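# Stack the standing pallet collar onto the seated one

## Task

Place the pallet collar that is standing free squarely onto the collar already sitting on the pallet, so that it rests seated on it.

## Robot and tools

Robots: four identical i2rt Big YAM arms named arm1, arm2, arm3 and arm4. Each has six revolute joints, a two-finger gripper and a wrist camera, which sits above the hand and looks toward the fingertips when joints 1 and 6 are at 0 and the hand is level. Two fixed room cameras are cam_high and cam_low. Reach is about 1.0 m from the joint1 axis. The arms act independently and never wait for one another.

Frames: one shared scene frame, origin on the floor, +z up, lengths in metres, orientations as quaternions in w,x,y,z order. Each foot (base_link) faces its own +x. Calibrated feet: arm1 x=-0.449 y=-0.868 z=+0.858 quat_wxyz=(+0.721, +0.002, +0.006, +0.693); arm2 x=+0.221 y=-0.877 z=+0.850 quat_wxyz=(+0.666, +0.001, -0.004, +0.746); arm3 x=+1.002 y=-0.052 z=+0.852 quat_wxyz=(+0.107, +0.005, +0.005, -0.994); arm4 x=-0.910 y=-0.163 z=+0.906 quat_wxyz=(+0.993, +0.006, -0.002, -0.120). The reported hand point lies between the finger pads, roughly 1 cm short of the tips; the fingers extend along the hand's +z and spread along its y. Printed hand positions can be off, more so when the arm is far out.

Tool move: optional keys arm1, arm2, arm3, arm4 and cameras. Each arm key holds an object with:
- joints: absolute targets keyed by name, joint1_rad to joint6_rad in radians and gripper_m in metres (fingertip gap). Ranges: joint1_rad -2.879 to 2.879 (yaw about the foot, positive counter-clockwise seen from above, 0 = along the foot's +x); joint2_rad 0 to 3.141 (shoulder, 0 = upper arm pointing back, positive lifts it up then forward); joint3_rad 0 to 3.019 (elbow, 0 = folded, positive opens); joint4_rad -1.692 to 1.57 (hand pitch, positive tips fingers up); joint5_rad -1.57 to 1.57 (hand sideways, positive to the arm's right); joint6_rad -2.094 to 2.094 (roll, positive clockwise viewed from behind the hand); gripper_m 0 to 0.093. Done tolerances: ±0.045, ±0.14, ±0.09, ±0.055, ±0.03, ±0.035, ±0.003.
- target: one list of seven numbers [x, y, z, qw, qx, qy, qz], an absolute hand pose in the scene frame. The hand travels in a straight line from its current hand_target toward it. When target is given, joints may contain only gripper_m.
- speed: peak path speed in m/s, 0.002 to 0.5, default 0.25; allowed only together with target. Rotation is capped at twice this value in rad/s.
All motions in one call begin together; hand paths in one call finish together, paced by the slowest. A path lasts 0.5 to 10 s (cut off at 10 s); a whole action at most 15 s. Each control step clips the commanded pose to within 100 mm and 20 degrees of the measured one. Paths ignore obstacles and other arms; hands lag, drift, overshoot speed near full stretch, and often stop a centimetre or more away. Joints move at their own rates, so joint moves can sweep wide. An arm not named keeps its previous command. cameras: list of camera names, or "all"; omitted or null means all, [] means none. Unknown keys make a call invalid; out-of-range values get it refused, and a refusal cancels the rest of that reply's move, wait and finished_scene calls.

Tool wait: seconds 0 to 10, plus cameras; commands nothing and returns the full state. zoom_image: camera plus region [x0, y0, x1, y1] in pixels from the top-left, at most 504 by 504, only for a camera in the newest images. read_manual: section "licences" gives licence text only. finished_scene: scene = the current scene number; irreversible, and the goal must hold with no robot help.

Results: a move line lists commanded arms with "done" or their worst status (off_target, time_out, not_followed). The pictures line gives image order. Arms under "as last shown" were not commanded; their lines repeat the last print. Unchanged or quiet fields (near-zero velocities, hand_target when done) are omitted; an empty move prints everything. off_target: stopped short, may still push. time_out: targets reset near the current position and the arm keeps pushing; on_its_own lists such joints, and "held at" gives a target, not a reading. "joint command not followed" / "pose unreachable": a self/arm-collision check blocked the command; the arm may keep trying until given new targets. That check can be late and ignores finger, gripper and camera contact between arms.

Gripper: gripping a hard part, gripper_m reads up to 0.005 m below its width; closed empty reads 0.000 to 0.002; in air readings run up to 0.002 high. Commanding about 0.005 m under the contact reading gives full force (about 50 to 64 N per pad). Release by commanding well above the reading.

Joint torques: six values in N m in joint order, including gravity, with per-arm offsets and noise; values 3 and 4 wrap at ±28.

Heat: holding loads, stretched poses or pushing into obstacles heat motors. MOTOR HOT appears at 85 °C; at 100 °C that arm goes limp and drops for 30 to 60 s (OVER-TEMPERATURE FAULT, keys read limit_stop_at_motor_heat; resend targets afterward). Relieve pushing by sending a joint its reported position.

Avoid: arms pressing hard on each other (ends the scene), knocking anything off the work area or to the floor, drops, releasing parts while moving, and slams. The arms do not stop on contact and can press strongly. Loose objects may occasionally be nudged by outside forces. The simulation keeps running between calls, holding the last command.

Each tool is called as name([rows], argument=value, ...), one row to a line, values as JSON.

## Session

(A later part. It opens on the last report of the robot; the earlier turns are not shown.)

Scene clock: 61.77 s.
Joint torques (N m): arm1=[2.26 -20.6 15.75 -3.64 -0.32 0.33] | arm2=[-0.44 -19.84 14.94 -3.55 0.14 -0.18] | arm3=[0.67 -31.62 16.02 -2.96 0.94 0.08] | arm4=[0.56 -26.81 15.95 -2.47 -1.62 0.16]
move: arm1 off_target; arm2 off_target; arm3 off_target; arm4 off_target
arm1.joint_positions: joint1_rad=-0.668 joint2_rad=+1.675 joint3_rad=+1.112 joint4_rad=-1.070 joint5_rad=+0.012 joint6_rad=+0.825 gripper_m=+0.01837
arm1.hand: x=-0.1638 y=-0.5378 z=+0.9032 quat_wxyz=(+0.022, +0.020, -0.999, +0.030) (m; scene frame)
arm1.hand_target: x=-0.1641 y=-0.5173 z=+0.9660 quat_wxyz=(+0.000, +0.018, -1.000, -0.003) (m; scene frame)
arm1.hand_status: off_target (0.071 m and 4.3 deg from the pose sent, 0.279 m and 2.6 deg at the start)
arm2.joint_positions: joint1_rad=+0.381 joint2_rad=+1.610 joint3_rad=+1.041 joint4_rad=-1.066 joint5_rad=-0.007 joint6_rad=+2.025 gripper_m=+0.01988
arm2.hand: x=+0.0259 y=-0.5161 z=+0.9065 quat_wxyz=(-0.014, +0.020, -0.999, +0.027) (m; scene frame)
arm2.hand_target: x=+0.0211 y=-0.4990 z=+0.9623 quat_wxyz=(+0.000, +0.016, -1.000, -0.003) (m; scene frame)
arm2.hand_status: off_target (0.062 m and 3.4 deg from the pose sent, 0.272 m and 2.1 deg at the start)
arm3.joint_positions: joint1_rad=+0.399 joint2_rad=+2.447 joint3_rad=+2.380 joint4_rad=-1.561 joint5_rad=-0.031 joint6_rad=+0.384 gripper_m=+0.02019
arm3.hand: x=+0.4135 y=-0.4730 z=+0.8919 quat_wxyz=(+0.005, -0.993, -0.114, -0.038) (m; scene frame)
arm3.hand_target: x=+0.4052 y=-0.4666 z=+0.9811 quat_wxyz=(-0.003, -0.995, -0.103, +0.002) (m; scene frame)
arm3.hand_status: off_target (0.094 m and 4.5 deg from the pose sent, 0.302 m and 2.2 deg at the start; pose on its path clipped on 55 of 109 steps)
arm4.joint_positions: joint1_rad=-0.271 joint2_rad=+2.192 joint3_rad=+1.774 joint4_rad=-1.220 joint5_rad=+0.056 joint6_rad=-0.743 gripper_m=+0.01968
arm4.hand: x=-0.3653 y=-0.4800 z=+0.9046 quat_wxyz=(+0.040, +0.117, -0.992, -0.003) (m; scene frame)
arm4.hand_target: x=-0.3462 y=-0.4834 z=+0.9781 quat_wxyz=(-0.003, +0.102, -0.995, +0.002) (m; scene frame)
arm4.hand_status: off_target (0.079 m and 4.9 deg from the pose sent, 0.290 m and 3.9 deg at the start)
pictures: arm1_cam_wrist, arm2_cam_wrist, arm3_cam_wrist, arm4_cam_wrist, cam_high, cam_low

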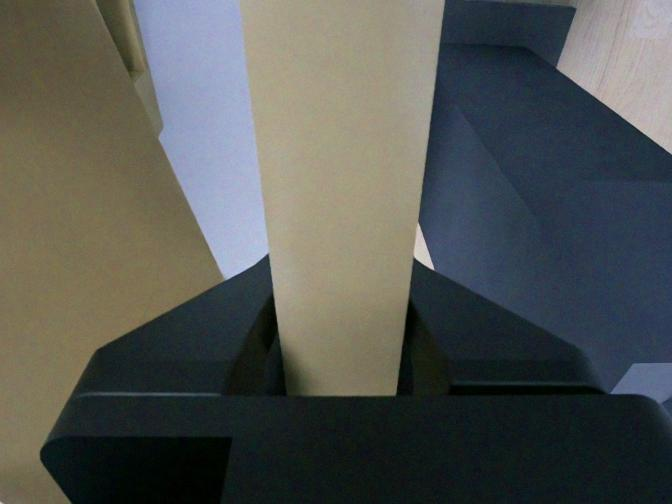

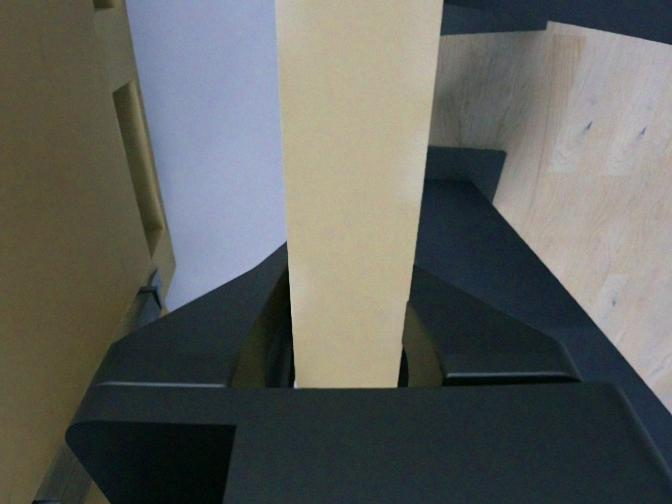

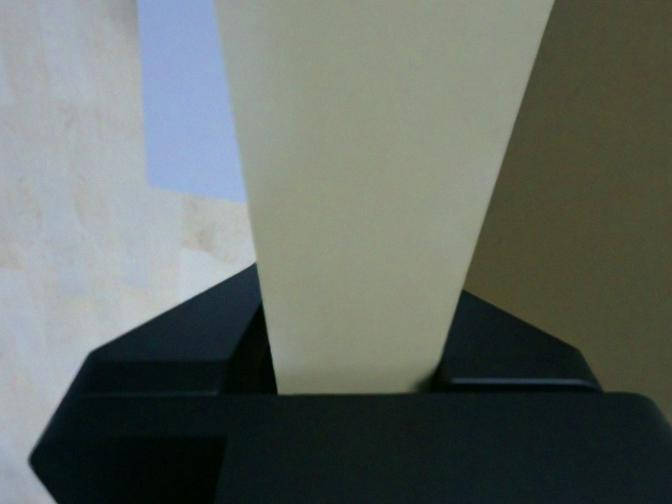

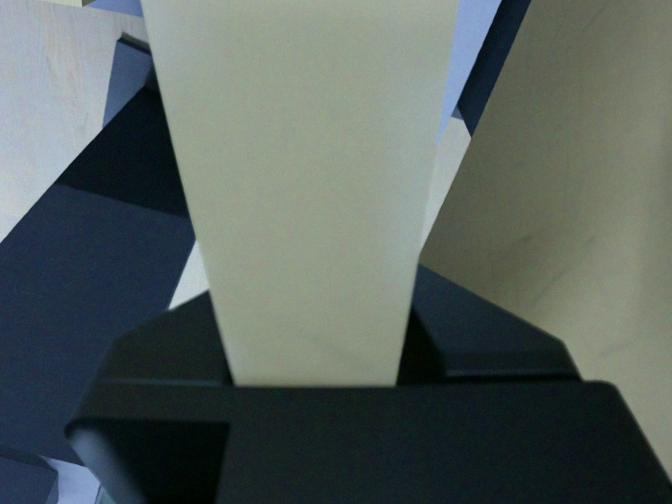

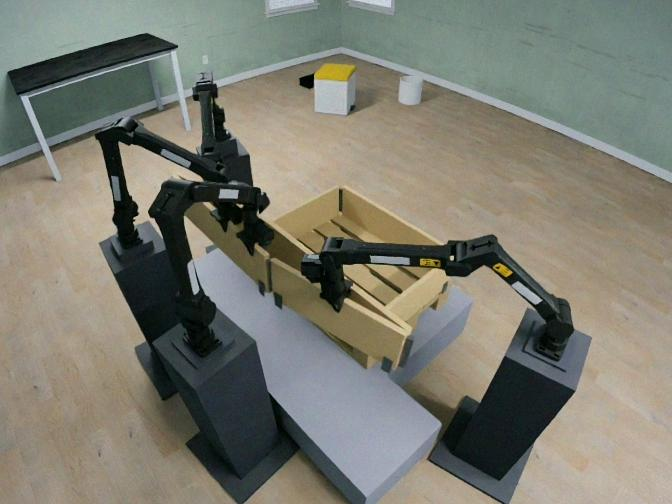

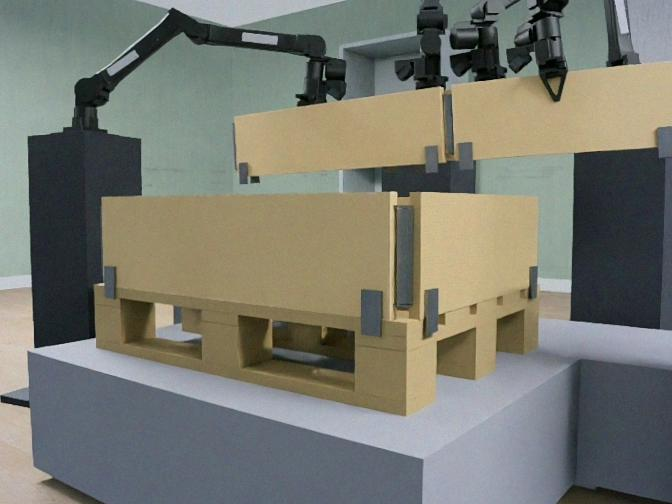

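move(arm1={"target":[-0.088,-0.452,0.960,0,-0.0131,0.9999,0],"speed":0.08}, arm2={"target":[0.091,-0.436,0.957,0,-0.0131,0.9999,0],"speed":0.08}, arm3={"target":[0.438,-0.302,0.99,0,-0.9613,-0.2756,0],"speed":0.08}, arm4={"target":[-0.298,-0.328,0.975,0,-0.2756,0.9613,0],"speed":0.08}, cameras=["cam_high"])

move(arm1={"target":[-0.019,-0.388,0.950,0,-0.0087,1,0],"speed":0.08}, arm2={"target":[0.160,-0.375,0.950,0,-0.0087,1,0],"speed":0.08}, arm3={"target":[0.430,-0.142,0.985,0,-0.891,-0.454,0],"speed":0.08}, arm4={"target":[-0.296,-0.177,0.972,0,-0.454,0.891,0],"speed":0.08})

Scene clock: 93.87 s.
Motor temperatures (°C): arm1=[30 41 48 29 30 27 31] | arm2=[30 35 41 30 28 26 30] | arm3=[28 49 61 33 30 27 30] | arm4=[33 41 49 28 35 30 31]
Heat: arm1: hottest joint3_rad 48 °C; arm2: hottest joint3_rad 41 °C; arm3: hottest joint3_rad 61 °C; arm4: hottest joint3_rad 49 °C.
move: arm1 off_target; arm2 off_target; arm3 off_target; arm4 off_target
arm1.hand_status: off_target (0.055 m and 3.2 deg from the pose sent, 0.128 m and 4.3 deg at the start)
arm2.hand_status: off_target (0.051 m and 3.5 deg from the pose sent, 0.115 m and 3.5 deg at the start)
arm3.hand_status: off_target (0.109 m and 7.0 deg from the pose sent, 0.199 m and 19.4 deg at the start; pose on its path clipped on 57 of 89 steps)
arm4.hand_status: off_target (0.075 m and 5.8 deg from the pose sent, 0.180 m and 19.1 deg at the start)
pictures: cam_high

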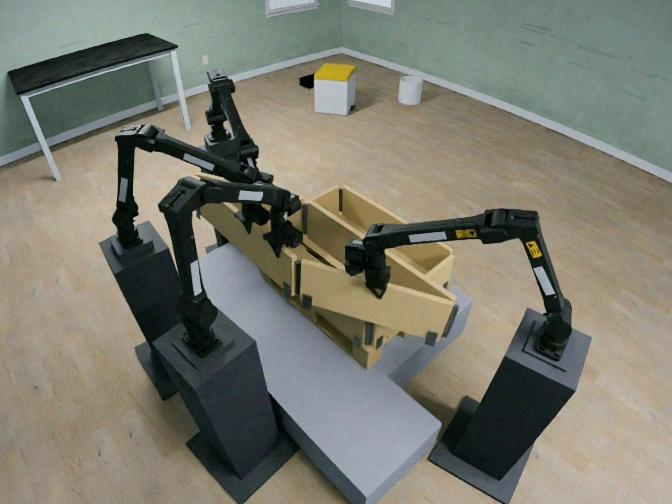

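Scene clock: 97.07 s.
Joint torques (N m): arm1=[0.73 -23.94 16.5 -2.02 -0.88 0.25] | arm2=[0.91 -21.66 13.46 -2.18 -0.67 -0.01] | arm3=[-3.37 -30.21 10.47 -1.7 0.19 -1.22] | arm4=[1.49 -29.39 12.22 -1.54 -1.86 -0.65]
move: arm1 off_target; arm2 off_target; arm3 off_target; arm4 off_target
arm1.joint_positions: joint1_rad=-0.698 joint2_rad=+2.117 joint3_rad=+1.789 joint4_rad=-1.289 joint5_rad=+0.031 joint6_rad=+0.804 gripper_m=+0.01837
arm1.hand: x=-0.0238 y=-0.4074 z=+0.9009 quat_wxyz=(+0.010, +0.016, -0.999, +0.030) (m; scene frame)
arm1.hand_target: x=-0.0204 y=-0.3898 z=+0.9496 quat_wxyz=(-0.001, +0.009, -1.000, -0.001) (m; scene frame)
arm1.hand_status: off_target (0.053 m and 3.7 deg from the pose sent, 0.116 m and 3.4 deg at the start)
arm2.joint_positions: joint1_rad=-0.002 joint2_rad=+1.792 joint3_rad=+1.278 joint4_rad=-1.120 joint5_rad=+0.013 joint6_rad=+1.655 gripper_m=+0.01954
arm2.hand: x=+0.1695 y=-0.3916 z=+0.9048 quat_wxyz=(-0.011, +0.014, -0.999, +0.027) (m; scene frame)
arm2.hand_target: x=+0.1606 y=-0.3769 z=+0.9492 quat_wxyz=(+0.000, +0.009, -1.000, -0.001) (m; scene frame)
arm2.hand_status: off_target (0.049 m and 3.4 deg from the pose sent, 0.104 m and 3.7 deg at the start)
arm3.joint_positions: joint1_rad=+0.017 joint2_rad=+2.017 joint3_rad=+1.545 joint4_rad=-1.202 joint5_rad=-0.002 joint6_rad=-0.649 gripper_m=+0.01984
arm3.hand: x=+0.4557 y=-0.1812 z=+0.8704 quat_wxyz=(-0.009, -0.903, -0.425, -0.056) (m; scene frame)
arm3.hand_target: x=+0.4389 y=-0.1502 z=+0.9564 quat_wxyz=(+0.007, -0.892, -0.452, +0.000) (m; scene frame)
arm3.hand_status: off_target (0.124 m and 7.4 deg from the pose sent, 0.211 m and 25.3 deg at the start; pose on its path clipped on 88 of 96 steps)
arm4.joint_positions: joint1_rad=+0.208 joint2_rad=+2.157 joint3_rad=+1.633 joint4_rad=-1.162 joint5_rad=+0.063 joint6_rad=-0.904 gripper_m=+0.02282
arm4.hand: x=-0.3203 y=-0.1929 z=+0.8827 quat_wxyz=(+0.060, +0.424, -0.904, -0.002) (m; scene frame)
arm4.hand_target: x=-0.2997 y=-0.1774 z=+0.9680 quat_wxyz=(-0.002, +0.454, -0.891, +0.002) (m; scene frame)
arm4.hand_status: off_target (0.094 m and 7.9 deg from the pose sent, 0.180 m and 24.7 deg at the start)
pictures: arm1_cam_wrist, arm2_cam_wrist, arm3_cam_wrist, arm4_cam_wrist, cam_high, cam_low

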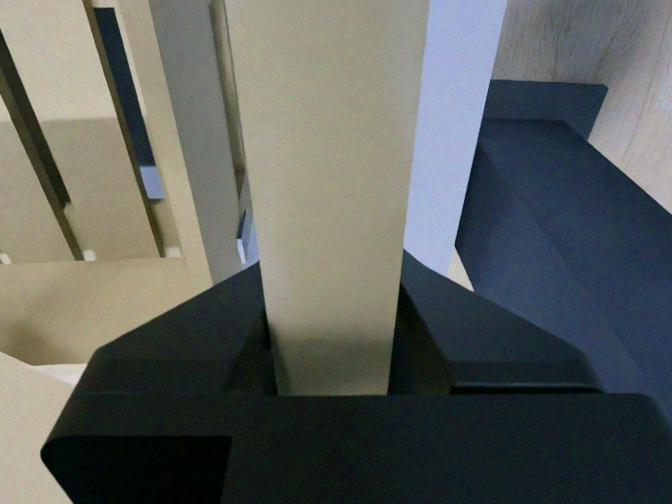

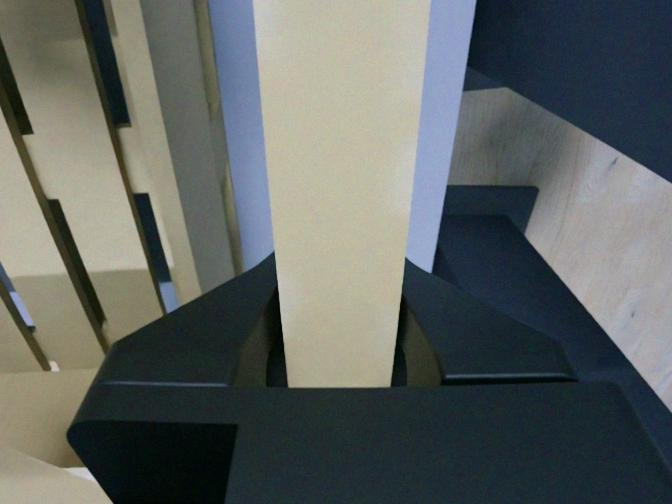

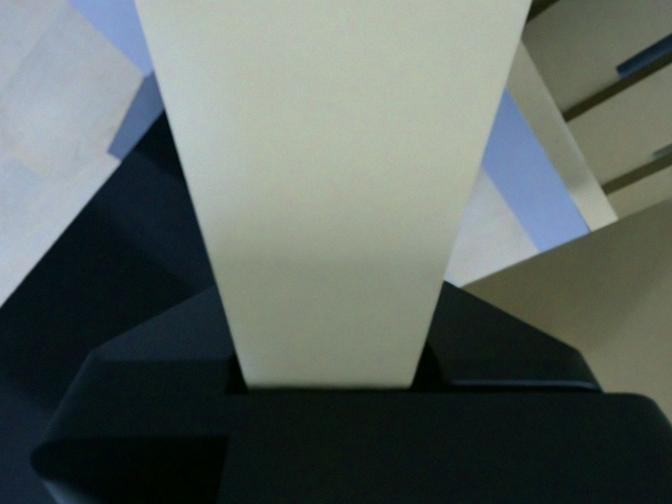

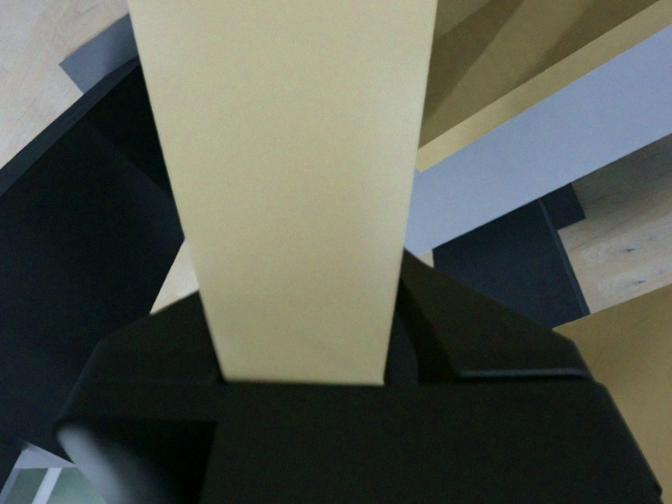

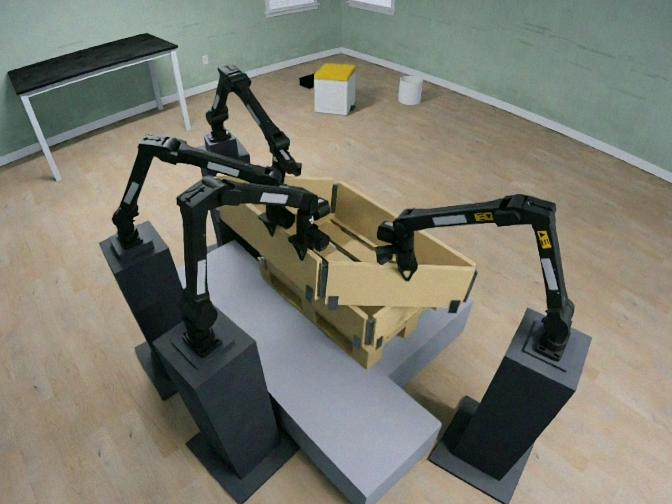

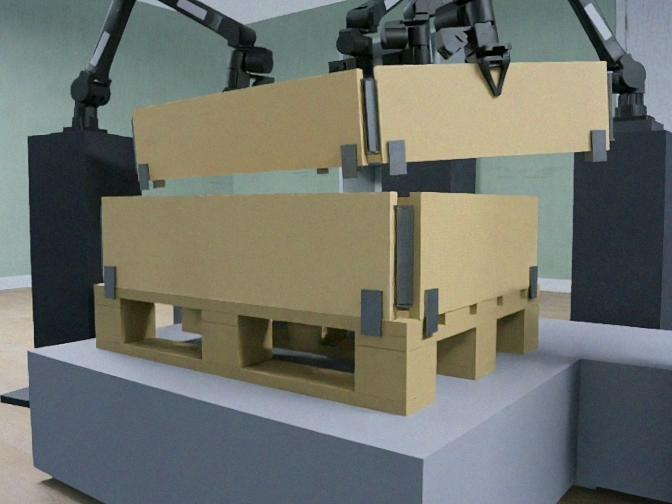

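move(arm1={"joints":{"gripper_m":0.065}}, cameras=[])

move(arm1={"target":[-0.022,-0.400,1.02,0,-0.0087,1,0],"speed":0.15}, cameras=[])

move(arm1={"target":[-0.19,-0.413,1.02,0,-0.0087,1,0],"speed":0.2}, cameras=[])

move(arm1={"target":[-0.19,-0.417,0.93,0,-0.0087,1,0],"speed":0.15}, cameras=["arm1_cam_wrist"])

Scene clock: 102.70 s.
move: arm1 done
arm1.joint_status: all done
pictures: none

Scene clock: 104.00 s.
move: arm1 off_target
arm1.hand_status: off_target (0.029 m and 2.9 deg from the pose sent, 0.104 m and 4.3 deg at the start)
pictures: none

Scene clock: 106.00 s.
move: arm1 done
arm1.hand_status: done (0.008 m and 1.5 deg from the pose sent, 0.159 m and 2.9 deg at the start)
pictures: none

Scene clock: 107.33 s.
Joint torques (N m): arm1=[0.26 -15.27 9.48 0.75 0.06 0.08] | arm2=[2.08 -22.42 13.41 -2.19 -0.85 0.15] | arm3=[-2.49 -30.15 10.86 -1.72 0.07 -0.84] | arm4=[1.14 -29.57 12.52 -1.99 -1.86 -0.42]
move: arm1 done
arm1.joint_positions: joint1_rad=-0.481 joint2_rad=+1.783 joint3_rad=+1.360 joint4_rad=-1.139 joint5_rad=+0.006 joint6_rad=+1.029 gripper_m=+0.06492
arm1.hand: x=-0.1897 y=-0.4186 z=+0.9363 quat_wxyz=(+0.000, +0.011, -1.000, +0.000) (m; scene frame)
arm1.hand_target: x=-0.1901 y=-0.4172 z=+0.9299 quat_wxyz=(+0.000, +0.009, -1.000, +0.000) (m; scene frame)
arm1.hand_status: done (0.006 m and 0.3 deg from the pose sent, 0.083 m and 1.5 deg at the start)
arm2.joint_positions: joint1_rad=-0.018 joint2_rad=+1.799 joint3_rad=+1.278 joint4_rad=-1.120 joint5_rad=+0.017 joint6_rad=+1.640 gripper_m=+0.01953
arm2.hand: x=+0.1782 y=-0.3912 z=+0.9014 quat_wxyz=(-0.013, +0.013, -0.999, +0.031) (m; scene frame)
arm3.joint_positions: joint1_rad=+0.006 joint2_rad=+2.017 joint3_rad=+1.540 joint4_rad=-1.202 joint5_rad=+0.003 joint6_rad=-0.689 gripper_m=+0.01984
arm3.hand: x=+0.4561 y=-0.1737 z=+0.8690 quat_wxyz=(-0.008, -0.897, -0.438, -0.059) (m; scene frame)
arm4.joint_positions: joint1_rad=+0.213 joint2_rad=+2.161 joint3_rad=+1.629 joint4_rad=-1.148 joint5_rad=+0.063 joint6_rad=-0.929 gripper_m=+0.02293
arm4.hand: x=-0.3188 y=-0.1898 z=+0.8795 quat_wxyz=(+0.057, +0.437, -0.898, -0.001) (m; scene frame)
pictures: arm1_cam_wrist

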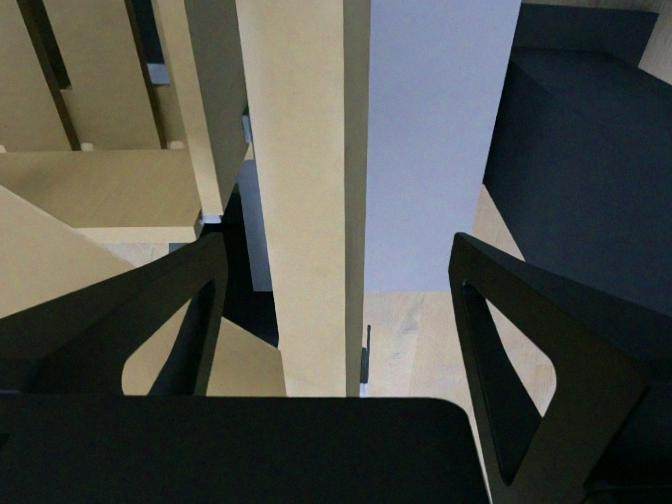

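move(arm1={"target":[-0.19,-0.409,0.893,0,-0.0087,1,0],"speed":0.12}, cameras=[])

move(arm1={"joints":{"gripper_m":0.012}}, cameras=["arm1_cam_wrist"])

Scene clock: 111.23 s.
Motor temperatures (°C): arm1=[30 44 48 29 30 27 30] | arm2=[30 37 40 30 29 26 30] | arm3=[28 51 56 32 29 28 30] | arm4=[33 42 50 28 37 30 31]
Heat: arm1: hottest joint3_rad 48 °C; arm2: hottest joint3_rad 40 °C; arm3: hottest joint3_rad 56 °C; arm4: hottest joint3_rad 50 °C.
move: arm1 done
arm1.hand_status: done (0.008 m and 0.2 deg from the pose sent, 0.044 m and 0.3 deg at the start)
pictures: none

Scene clock: 112.00 s.
Joint torques (N m): arm1=[0.97 -16.03 9.2 0.72 -0.23 0.2] | arm2=[2.02 -22.59 13.37 -2.19 -0.93 0.15] | arm3=[-2.43 -29.98 10.86 -1.72 0.06 -0.84] | arm4=[0.97 -29.22 12.6 -2.06 -1.78 -0.37]
move: arm1 off_target
arm1.joint_positions: joint1_rad=-0.481 joint2_rad=+1.847 joint3_rad=+1.339 joint4_rad=-1.057 joint5_rad=+0.025 joint6_rad=+1.023 gripper_m=+0.01939
arm1.joint_status: gripper_m off_target (ended at +0.01941, target +0.01200)
arm1.hand: x=-0.1838 y=-0.4142 z=+0.8972 quat_wxyz=(-0.007, +0.014, -1.000, +0.006) (m; scene frame)
arm2.joint_positions: joint1_rad=-0.017 joint2_rad=+1.802 joint3_rad=+1.278 joint4_rad=-1.120 joint5_rad=+0.019 joint6_rad=+1.640 gripper_m=+0.01953
arm2.hand: x=+0.1781 y=-0.3912 z=+0.9003 quat_wxyz=(-0.014, +0.014, -0.999, +0.032) (m; scene frame)
arm3.joint_positions: joint1_rad=+0.005 joint2_rad=+2.016 joint3_rad=+1.540 joint4_rad=-1.202 joint5_rad=+0.003 joint6_rad=-0.689 gripper_m=+0.01984
arm3.hand: x=+0.4559 y=-0.1733 z=+0.8696 quat_wxyz=(-0.008, -0.897, -0.438, -0.058) (m; scene frame)
arm4.joint_positions: joint1_rad=+0.213 joint2_rad=+2.161 joint3_rad=+1.628 joint4_rad=-1.146 joint5_rad=+0.060 joint6_rad=-0.934 gripper_m=+0.02293
arm4.hand: x=-0.3191 y=-0.1892 z=+0.8790 quat_wxyz=(+0.056, +0.439, -0.897, -0.003) (m; scene frame)
pictures: arm1_cam_wrist

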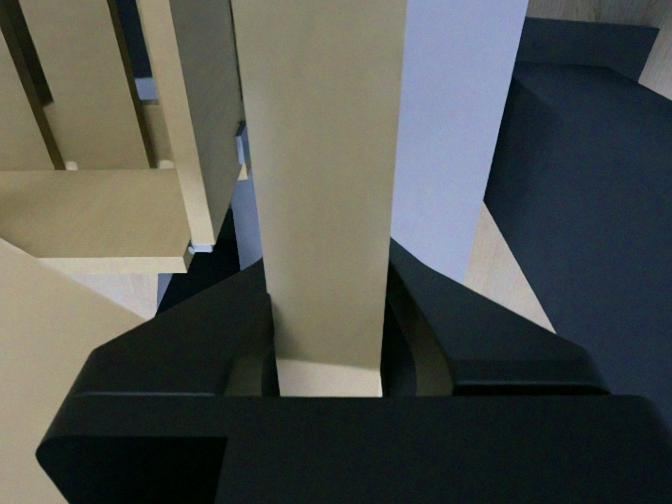

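move(arm1={"target":[-0.131,-0.333,0.95,0,-0.0044,1,0],"speed":0.08}, arm2={"target":[0.231,-0.316,0.95,0,-0.0044,1,0],"speed":0.08}, arm3={"target":[0.398,-0.025,0.985,0,-0.788,-0.6157,0],"speed":0.08}, arm4={"target":[-0.314,-0.065,0.985,0,-0.6157,0.788,0],"speed":0.08})

Scene clock: 120.50 s.
Joint torques (N m): arm1=[0.62 -22.53 17.01 -1.85 -1.02 0.36] | arm2=[0.32 -23.36 13.27 -1.63 -0.74 0.01] | arm3=[-3.31 -26.99 15.21 -2.66 -0.09 -1.72] | arm4=[1.55 -30.1 11.26 -1.8 -2.33 -1.21]
move: arm1 off_target; arm2 off_target; arm3 off_target; arm4 off_target
arm1.joint_positions: joint1_rad=-0.501 joint2_rad=+2.050 joint3_rad=+1.682 joint4_rad=-1.243 joint5_rad=+0.037 joint6_rad=+0.994 gripper_m=+0.01906
arm1.hand: x=-0.1337 y=-0.3540 z=+0.9032 quat_wxyz=(+0.001, +0.020, -0.999, +0.030) (m; scene frame)
arm1.hand_target: x=-0.1307 y=-0.3329 z=+0.9500 quat_wxyz=(-0.004, +0.005, -1.000, -0.006) (m; scene frame)
arm1.hand_status: off_target (0.051 m and 3.8 deg from the pose sent, 0.110 m and 1.5 deg at the start)
arm2.joint_positions: joint1_rad=-0.133 joint2_rad=+1.917 joint3_rad=+1.478 joint4_rad=-1.194 joint5_rad=+0.014 joint6_rad=+1.523 gripper_m=+0.01952
arm2.hand: x=+0.2347 y=-0.3323 z=+0.9095 quat_wxyz=(-0.008, +0.014, -0.999, +0.027) (m; scene frame)
arm2.hand_target: x=+0.2311 y=-0.3180 z=+0.9496 quat_wxyz=(+0.000, +0.005, -1.000, +0.000) (m; scene frame)
arm2.hand_status: off_target (0.044 m and 3.5 deg from the pose sent, 0.105 m and 4.2 deg at the start)
arm3.joint_positions: joint1_rad=-0.187 joint2_rad=+2.019 joint3_rad=+1.550 joint4_rad=-1.187 joint5_rad=+0.006 joint6_rad=-1.180 gripper_m=+0.02005
arm3.hand: x=+0.4356 y=-0.0664 z=+0.8712 quat_wxyz=(-0.019, -0.822, -0.567, -0.044) (m; scene frame)
arm3.hand_target: x=+0.4125 y=-0.0344 z=+0.9575 quat_wxyz=(+0.011, -0.791, -0.611, +0.000) (m; scene frame)
arm3.hand_status: off_target (0.127 m and 8.8 deg from the pose sent, 0.197 m and 24.9 deg at the start; pose on its path clipped on 87 of 95 steps)
arm4.joint_positions: joint1_rad=+0.388 joint2_rad=+2.149 joint3_rad=+1.559 joint4_rad=-1.099 joint5_rad=+0.082 joint6_rad=-1.049 gripper_m=+0.02369
arm4.hand: x=-0.3399 y=-0.0924 z=+0.8650 quat_wxyz=(+0.065, +0.564, -0.823, +0.008) (m; scene frame)
arm4.hand_target: x=-0.3230 y=-0.0722 z=+0.9548 quat_wxyz=(+0.000, +0.614, -0.789, +0.006) (m; scene frame)
arm4.hand_status: off_target (0.126 m and 10.4 deg from the pose sent, 0.163 m and 24.7 deg at the start; pose on its path clipped on 86 of 95 steps)
pictures: arm1_cam_wrist, arm2_cam_wrist, arm3_cam_wrist, arm4_cam_wrist, cam_high, cam_low

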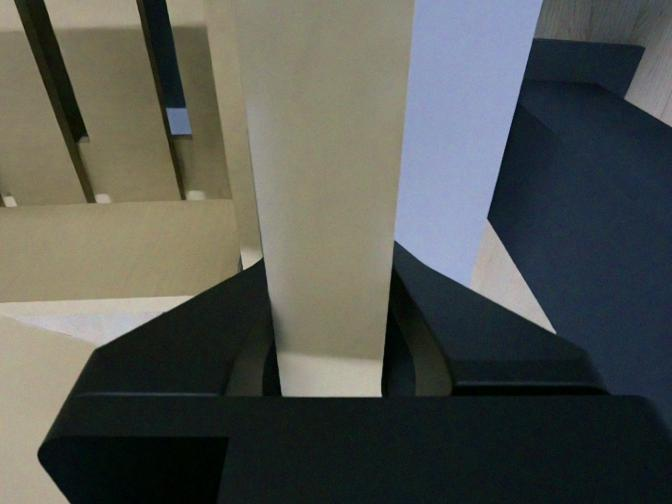

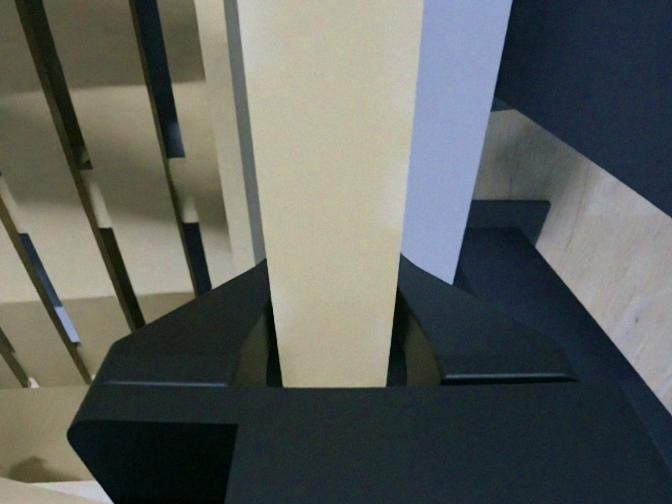

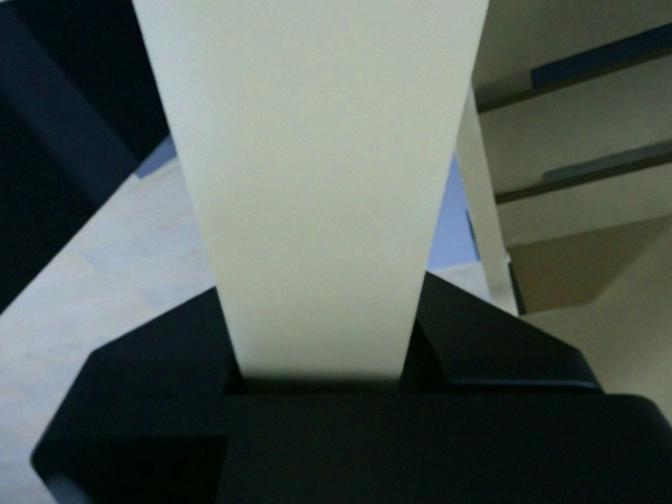

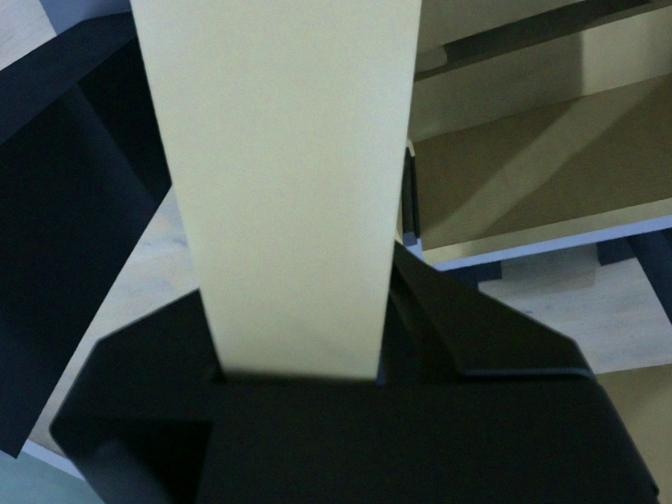

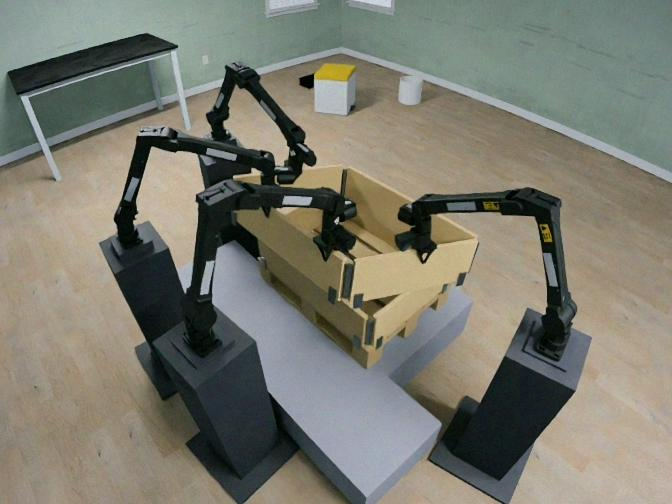

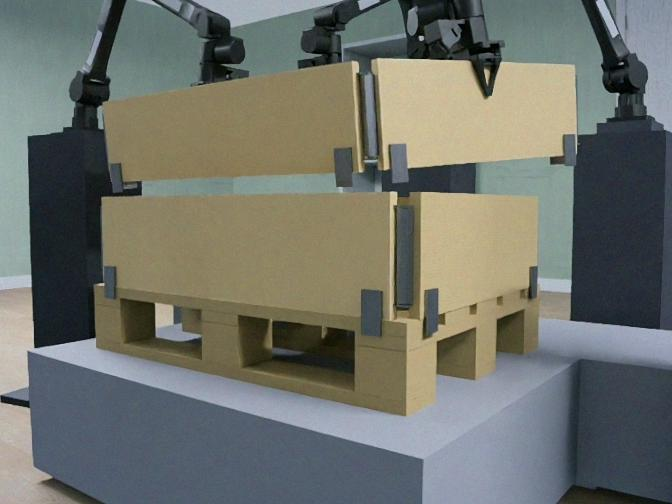

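move(arm1={"target":[-0.107,-0.313,0.95,0,0.004,1,0],"speed":0.06}, arm2={"target":[0.257,-0.296,0.95,0,0.004,1,0],"speed":0.06}, arm3={"joints":{"joint1_rad":-0.225,"joint2_rad":1.82,"joint3_rad":1.65,"joint4_rad":-1.26,"joint6_rad":-1.47}}, arm4={"joints":{"joint1_rad":0.44,"joint2_rad":1.95,"joint3_rad":1.57,"joint4_rad":-1.15,"joint6_rad":-1.2}})

Scene clock: 138.60 s.
Joint torques (N m): arm1=[0.56 -21.89 17.28 -1.25 -0.92 0.37] | arm2=[0.09 -21.48 14.17 -0.72 -0.68 0.02] | arm3=[0.44 -33.26 14.98 -2.33 -0.34 -1.45] | arm4=[0.85 -31.44 11.08 -1.81 -2.26 -1.06]
Motor temperatures (°C): arm1=[30 46 48 29 31 27 31] | arm2=[30 40 43 29 29 26 30] | arm3=[28 51 61 32 29 30 30] | arm4=[32 49 52 28 42 32 31]
Heat: arm1: hottest joint3_rad 48 °C; arm2: hottest joint3_rad 43 °C; arm3: hottest joint3_rad 61 °C; arm4: hottest joint3_rad 52 °C.
move: arm1 off_target; arm2 off_target; arm3 time_out; arm4 time_out
arm1.joint_positions: joint1_rad=-0.516 joint2_rad=+2.113 joint3_rad=+1.820 joint4_rad=-1.324 joint5_rad=+0.034 joint6_rad=+0.994 gripper_m=+0.01878
arm1.hand: x=-0.1120 y=-0.3361 z=+0.9152 quat_wxyz=(+0.004, +0.012, -0.999, +0.031) (m; scene frame)
arm1.hand_target: x=-0.1081 y=-0.3152 z=+0.9504 quat_wxyz=(-0.001, -0.003, -1.000, -0.001) (m; scene frame)
arm1.hand_status: off_target (0.042 m and 4.0 deg from the pose sent, 0.068 m and 4.3 deg at the start)
arm2.joint_positions: joint1_rad=-0.173 joint2_rad=+1.940 joint3_rad=+1.552 joint4_rad=-1.247 joint5_rad=+0.014 joint6_rad=+1.497 gripper_m=+0.01951
arm2.hand: x=+0.2575 y=-0.3189 z=+0.9230 quat_wxyz=(-0.007, +0.007, -1.000, +0.029) (m; scene frame)
arm2.hand_target: x=+0.2571 y=-0.2981 z=+0.9505 quat_wxyz=(+0.000, -0.004, -1.000, +0.000) (m; scene frame)
arm2.hand_status: off_target (0.035 m and 3.7 deg from the pose sent, 0.059 m and 3.9 deg at the start)
arm3.joint_positions: joint1_rad=-0.214 joint2_rad=+1.990 joint3_rad=+1.562 joint4_rad=-1.189 joint5_rad=+0.022 joint6_rad=-1.332 gripper_m=+0.02004
arm3.joint_status: joint2_rad time_out (moved -0.029 of -0.199); joint4_rad time_out (moved -0.002 of -0.073); joint6_rad time_out (moved -0.152 of -0.290); the others done
arm3.on_its_own: joint2_rad reads +1.990 and still pushes toward +1.820 since a time_out; joint4_rad reads -1.189 and still pushes toward -1.260 since a time_out; joint6_rad reads -1.332 and still pushes toward -1.470 since a time_out
arm3.hand: x=+0.4278 y=-0.0486 z=+0.8915 quat_wxyz=(-0.004, -0.786, -0.618, -0.032) (m; scene frame)
arm4.joint_positions: joint1_rad=+0.435 joint2_rad=+2.107 joint3_rad=+1.532 joint4_rad=-1.090 joint5_rad=+0.079 joint6_rad=-1.101 gripper_m=+0.02273
arm4.joint_status: joint2_rad time_out (moved -0.042 of -0.199); joint4_rad time_out (moved +0.009 of -0.051); joint6_rad time_out (moved -0.052 of -0.151); the others done
arm4.on_its_own: joint2_rad reads +2.107 and still pushes toward +1.950 since a time_out; joint4_rad reads -1.090 and still pushes toward -1.150 since a time_out; joint5_rad reads +0.079 and still pushes toward +0.021 since a time_out; joint6_rad reads -1.101 and still pushes toward -1.200 since a time_out
arm4.hand: x=-0.3467 y=-0.0657 z=+0.8804 quat_wxyz=(+0.053, +0.604, -0.795, +0.012) (m; scene frame)
pictures: arm1_cam_wrist, arm2_cam_wrist, arm3_cam_wrist, arm4_cam_wrist, cam_high, cam_low

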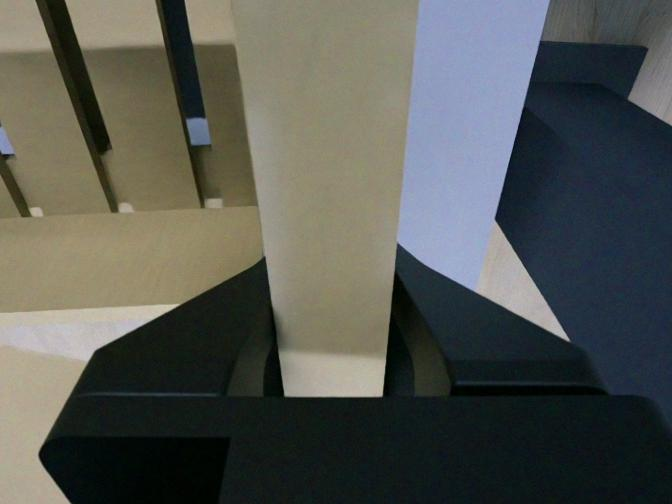

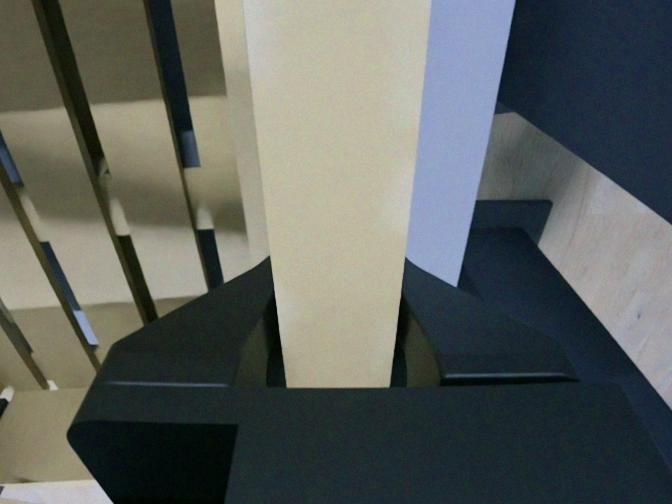

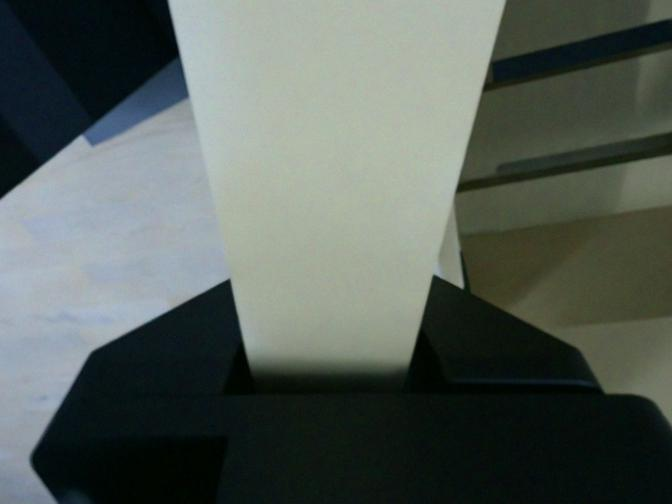

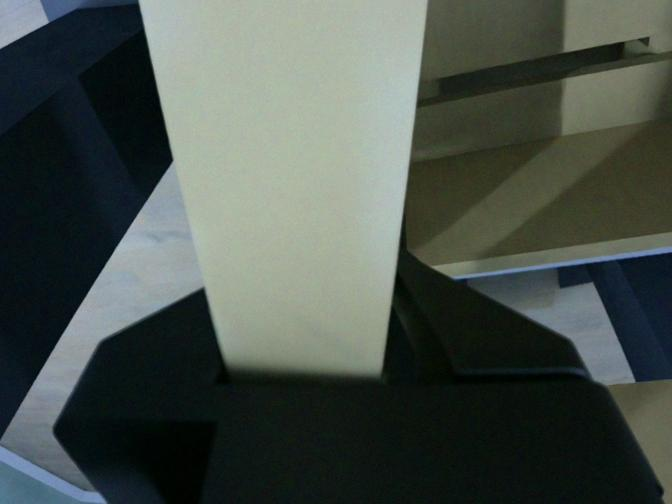

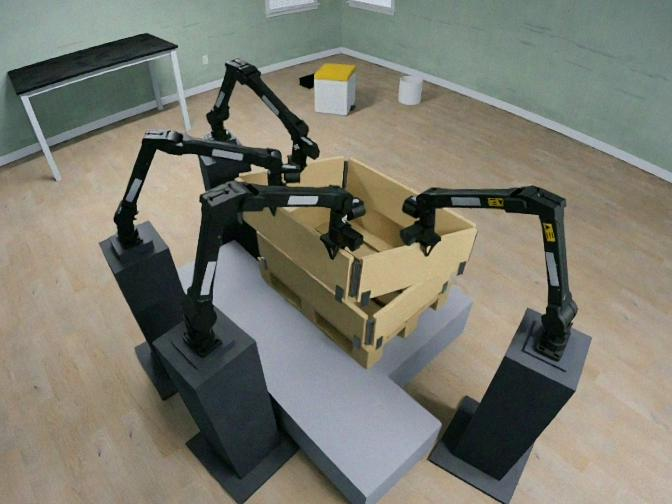

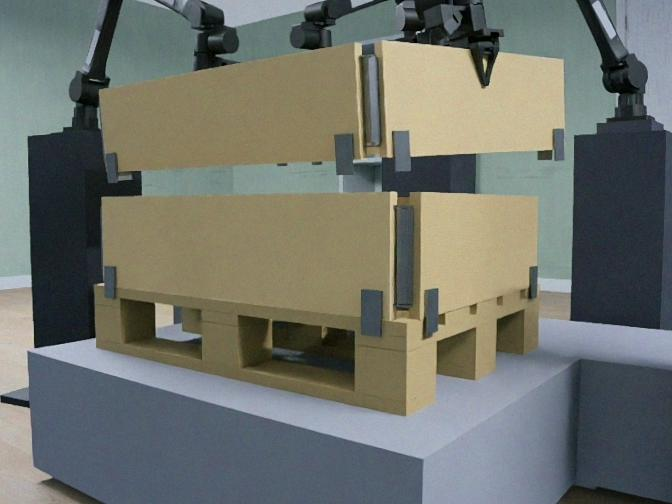

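move(arm1={"target":[-0.070,-0.285,0.945,0,0.013,1,0],"speed":0.06}, arm2={"target":[0.293,-0.266,0.945,0,0.013,1,0],"speed":0.06}, arm3={"joints":{"joint1_rad":-0.30,"joint2_rad":1.80,"joint3_rad":1.70,"joint4_rad":-1.26,"joint6_rad":-1.75}}, arm4={"joints":{"joint1_rad":0.52,"joint2_rad":1.92,"joint3_rad":1.50,"joint4_rad":-1.13,"joint6_rad":-1.38}})

zoom_image(camera="cam_low", region=[90, 0, 590, 350])

zoom_image(camera="cam_high", region=[220, 120, 500, 380])

Scene clock: 145.90 s.
Joint torques (N m): arm1=[0.56 -22.65 17.48 -1.1 -0.74 0.53] | arm2=[0.5 -21.48 14.12 -0.62 -0.72 0.22] | arm3=[0.73 -35.31 15.5 -2.26 -0.2 -1.47] | arm4=[1.49 -30.21 9.72 -2.45 -1.71 -1.51]
move: arm1 off_target; arm2 off_target; arm3 time_out; arm4 time_out
arm1.joint_positions: joint1_rad=-0.540 joint2_rad=+2.240 joint3_rad=+2.048 joint4_rad=-1.413 joint5_rad=+0.028 joint6_rad=+0.972 gripper_m=+0.01874
arm1.hand: x=-0.0745 y=-0.3045 z=+0.9175 quat_wxyz=(+0.004, +0.010, -1.000, +0.025) (m; scene frame)
arm1.hand_target: x=-0.0710 y=-0.2865 z=+0.9451 quat_wxyz=(-0.001, -0.012, -1.000, -0.002) (m; scene frame)
arm1.hand_status: off_target (0.034 m and 3.9 deg from the pose sent, 0.073 m and 4.6 deg at the start)
arm2.joint_positions: joint1_rad=-0.234 joint2_rad=+2.014 joint3_rad=+1.684 joint4_rad=-1.284 joint5_rad=+0.016 joint6_rad=+1.437 gripper_m=+0.01951
arm2.hand: x=+0.2959 y=-0.2854 z=+0.9285 quat_wxyz=(-0.007, +0.007, -1.000, +0.019) (m; scene frame)
arm2.hand_target: x=+0.2933 y=-0.2670 z=+0.9452 quat_wxyz=(-0.001, -0.013, -1.000, -0.001) (m; scene frame)
arm2.hand_status: off_target (0.026 m and 3.2 deg from the pose sent, 0.067 m and 4.1 deg at the start)
arm3.joint_positions: joint1_rad=-0.294 joint2_rad=+1.989 joint3_rad=+1.608 joint4_rad=-1.187 joint5_rad=+0.018 joint6_rad=-1.610 gripper_m=+0.02002
arm3.joint_status: joint2_rad time_out (moved +0.000 of -0.190); joint3_rad time_out (moved +0.047 of +0.138); joint4_rad time_out (moved +0.002 of -0.071); joint6_rad time_out (moved -0.278 of -0.418); the others done
arm3.on_its_own: joint2_rad reads +1.989 and still pushes toward +1.800 since a time_out; joint3_rad reads +1.608 and still pushes toward +1.700 since a time_out; joint4_rad reads -1.187 and still pushes toward -1.260 since a time_out; joint6_rad reads -1.610 and still pushes toward -1.750 since a time_out
arm3.hand: x=+0.4110 y=-0.0021 z=+0.9082 quat_wxyz=(+0.008, -0.721, -0.693, -0.013) (m; scene frame)
arm4.joint_positions: joint1_rad=+0.508 joint2_rad=+2.067 joint3_rad=+1.478 joint4_rad=-1.050 joint5_rad=+0.063 joint6_rad=-1.234 gripper_m=+0.02179
arm4.joint_status: joint2_rad time_out (moved -0.040 of -0.187); joint4_rad time_out (moved +0.040 of -0.040); joint6_rad time_out (moved -0.133 of -0.279); the others done
arm4.on_its_own: joint2_rad reads +2.067 and still pushes toward +1.920 since a time_out; joint4_rad reads -1.050 and still pushes toward -1.130 since a time_out; joint5_rad reads +0.063 and still pushes toward +0.021 since a time_out; joint6_rad reads -1.234 and still pushes toward -1.380 since a time_out
arm4.hand: x=-0.3643 y=-0.0246 z=+0.8856 quat_wxyz=(+0.038, +0.683, -0.730, +0.010) (m; scene frame)
pictures: arm1_cam_wrist, arm2_cam_wrist, arm3_cam_wrist, arm4_cam_wrist, cam_high, cam_low

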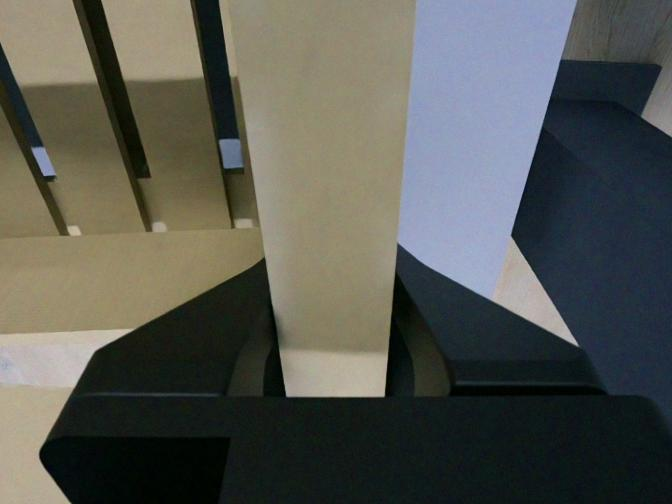

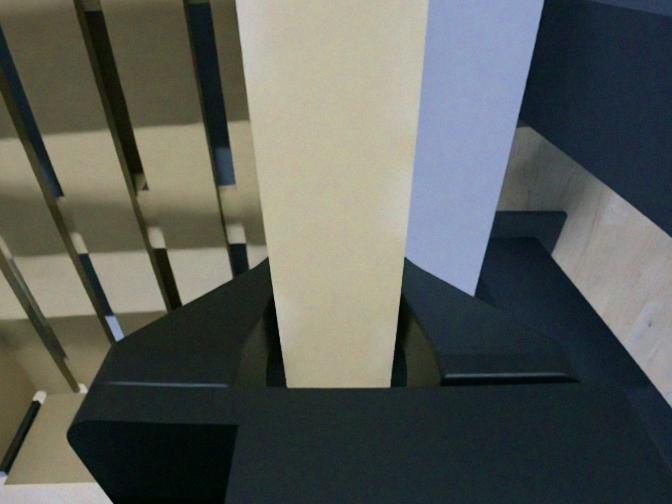

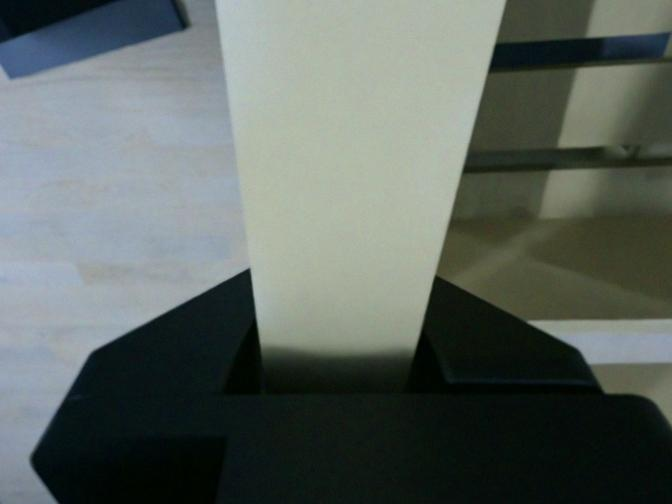

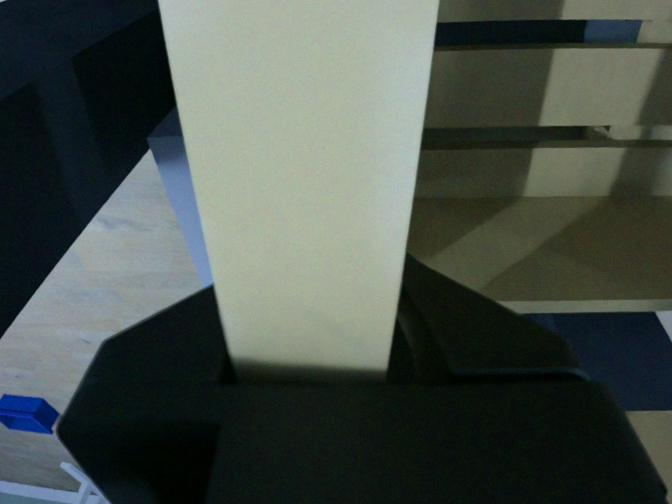

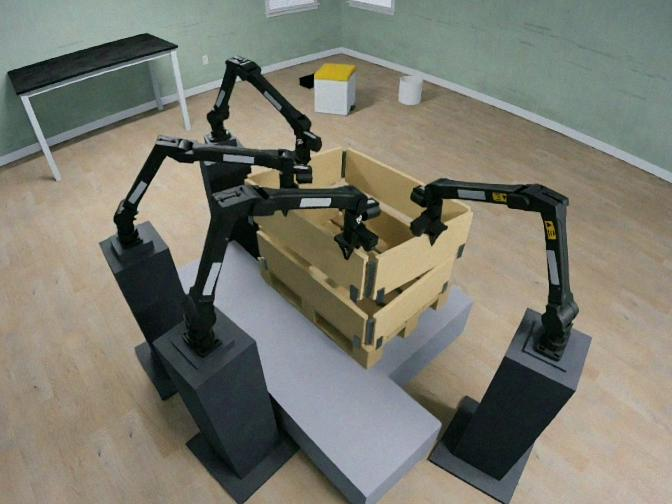

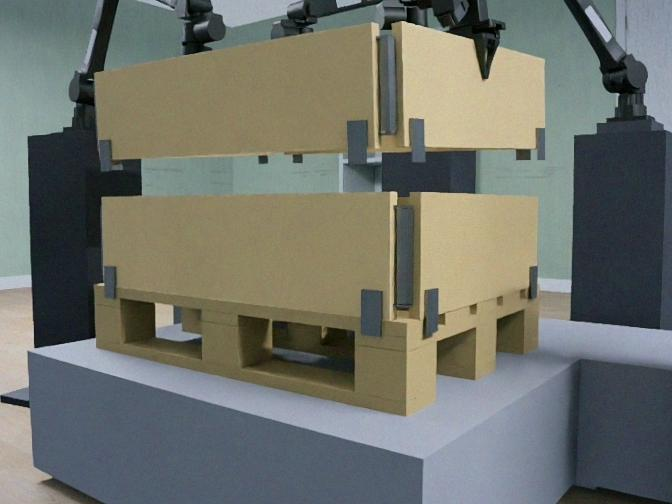

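Scaled by 1.008 from the camera's 672x504 image, which has a finer 960x720 frame.

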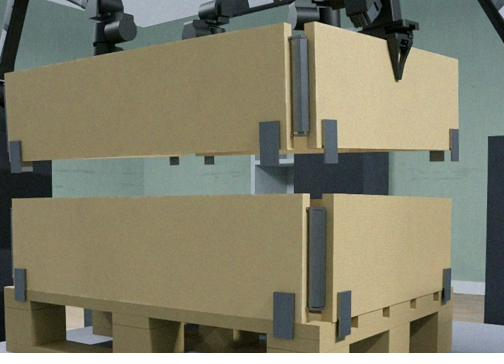

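Scaled by 1.800 from the camera's 672x504 image, which has a finer 960x720 frame.

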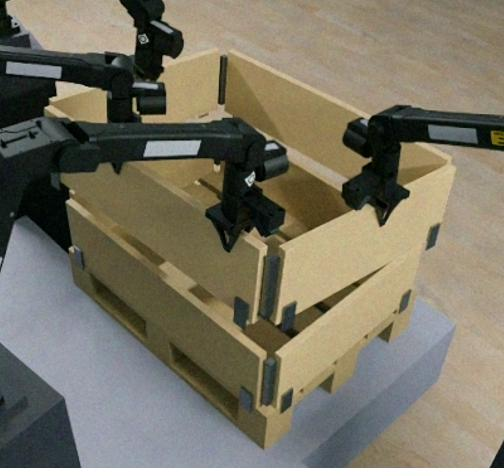

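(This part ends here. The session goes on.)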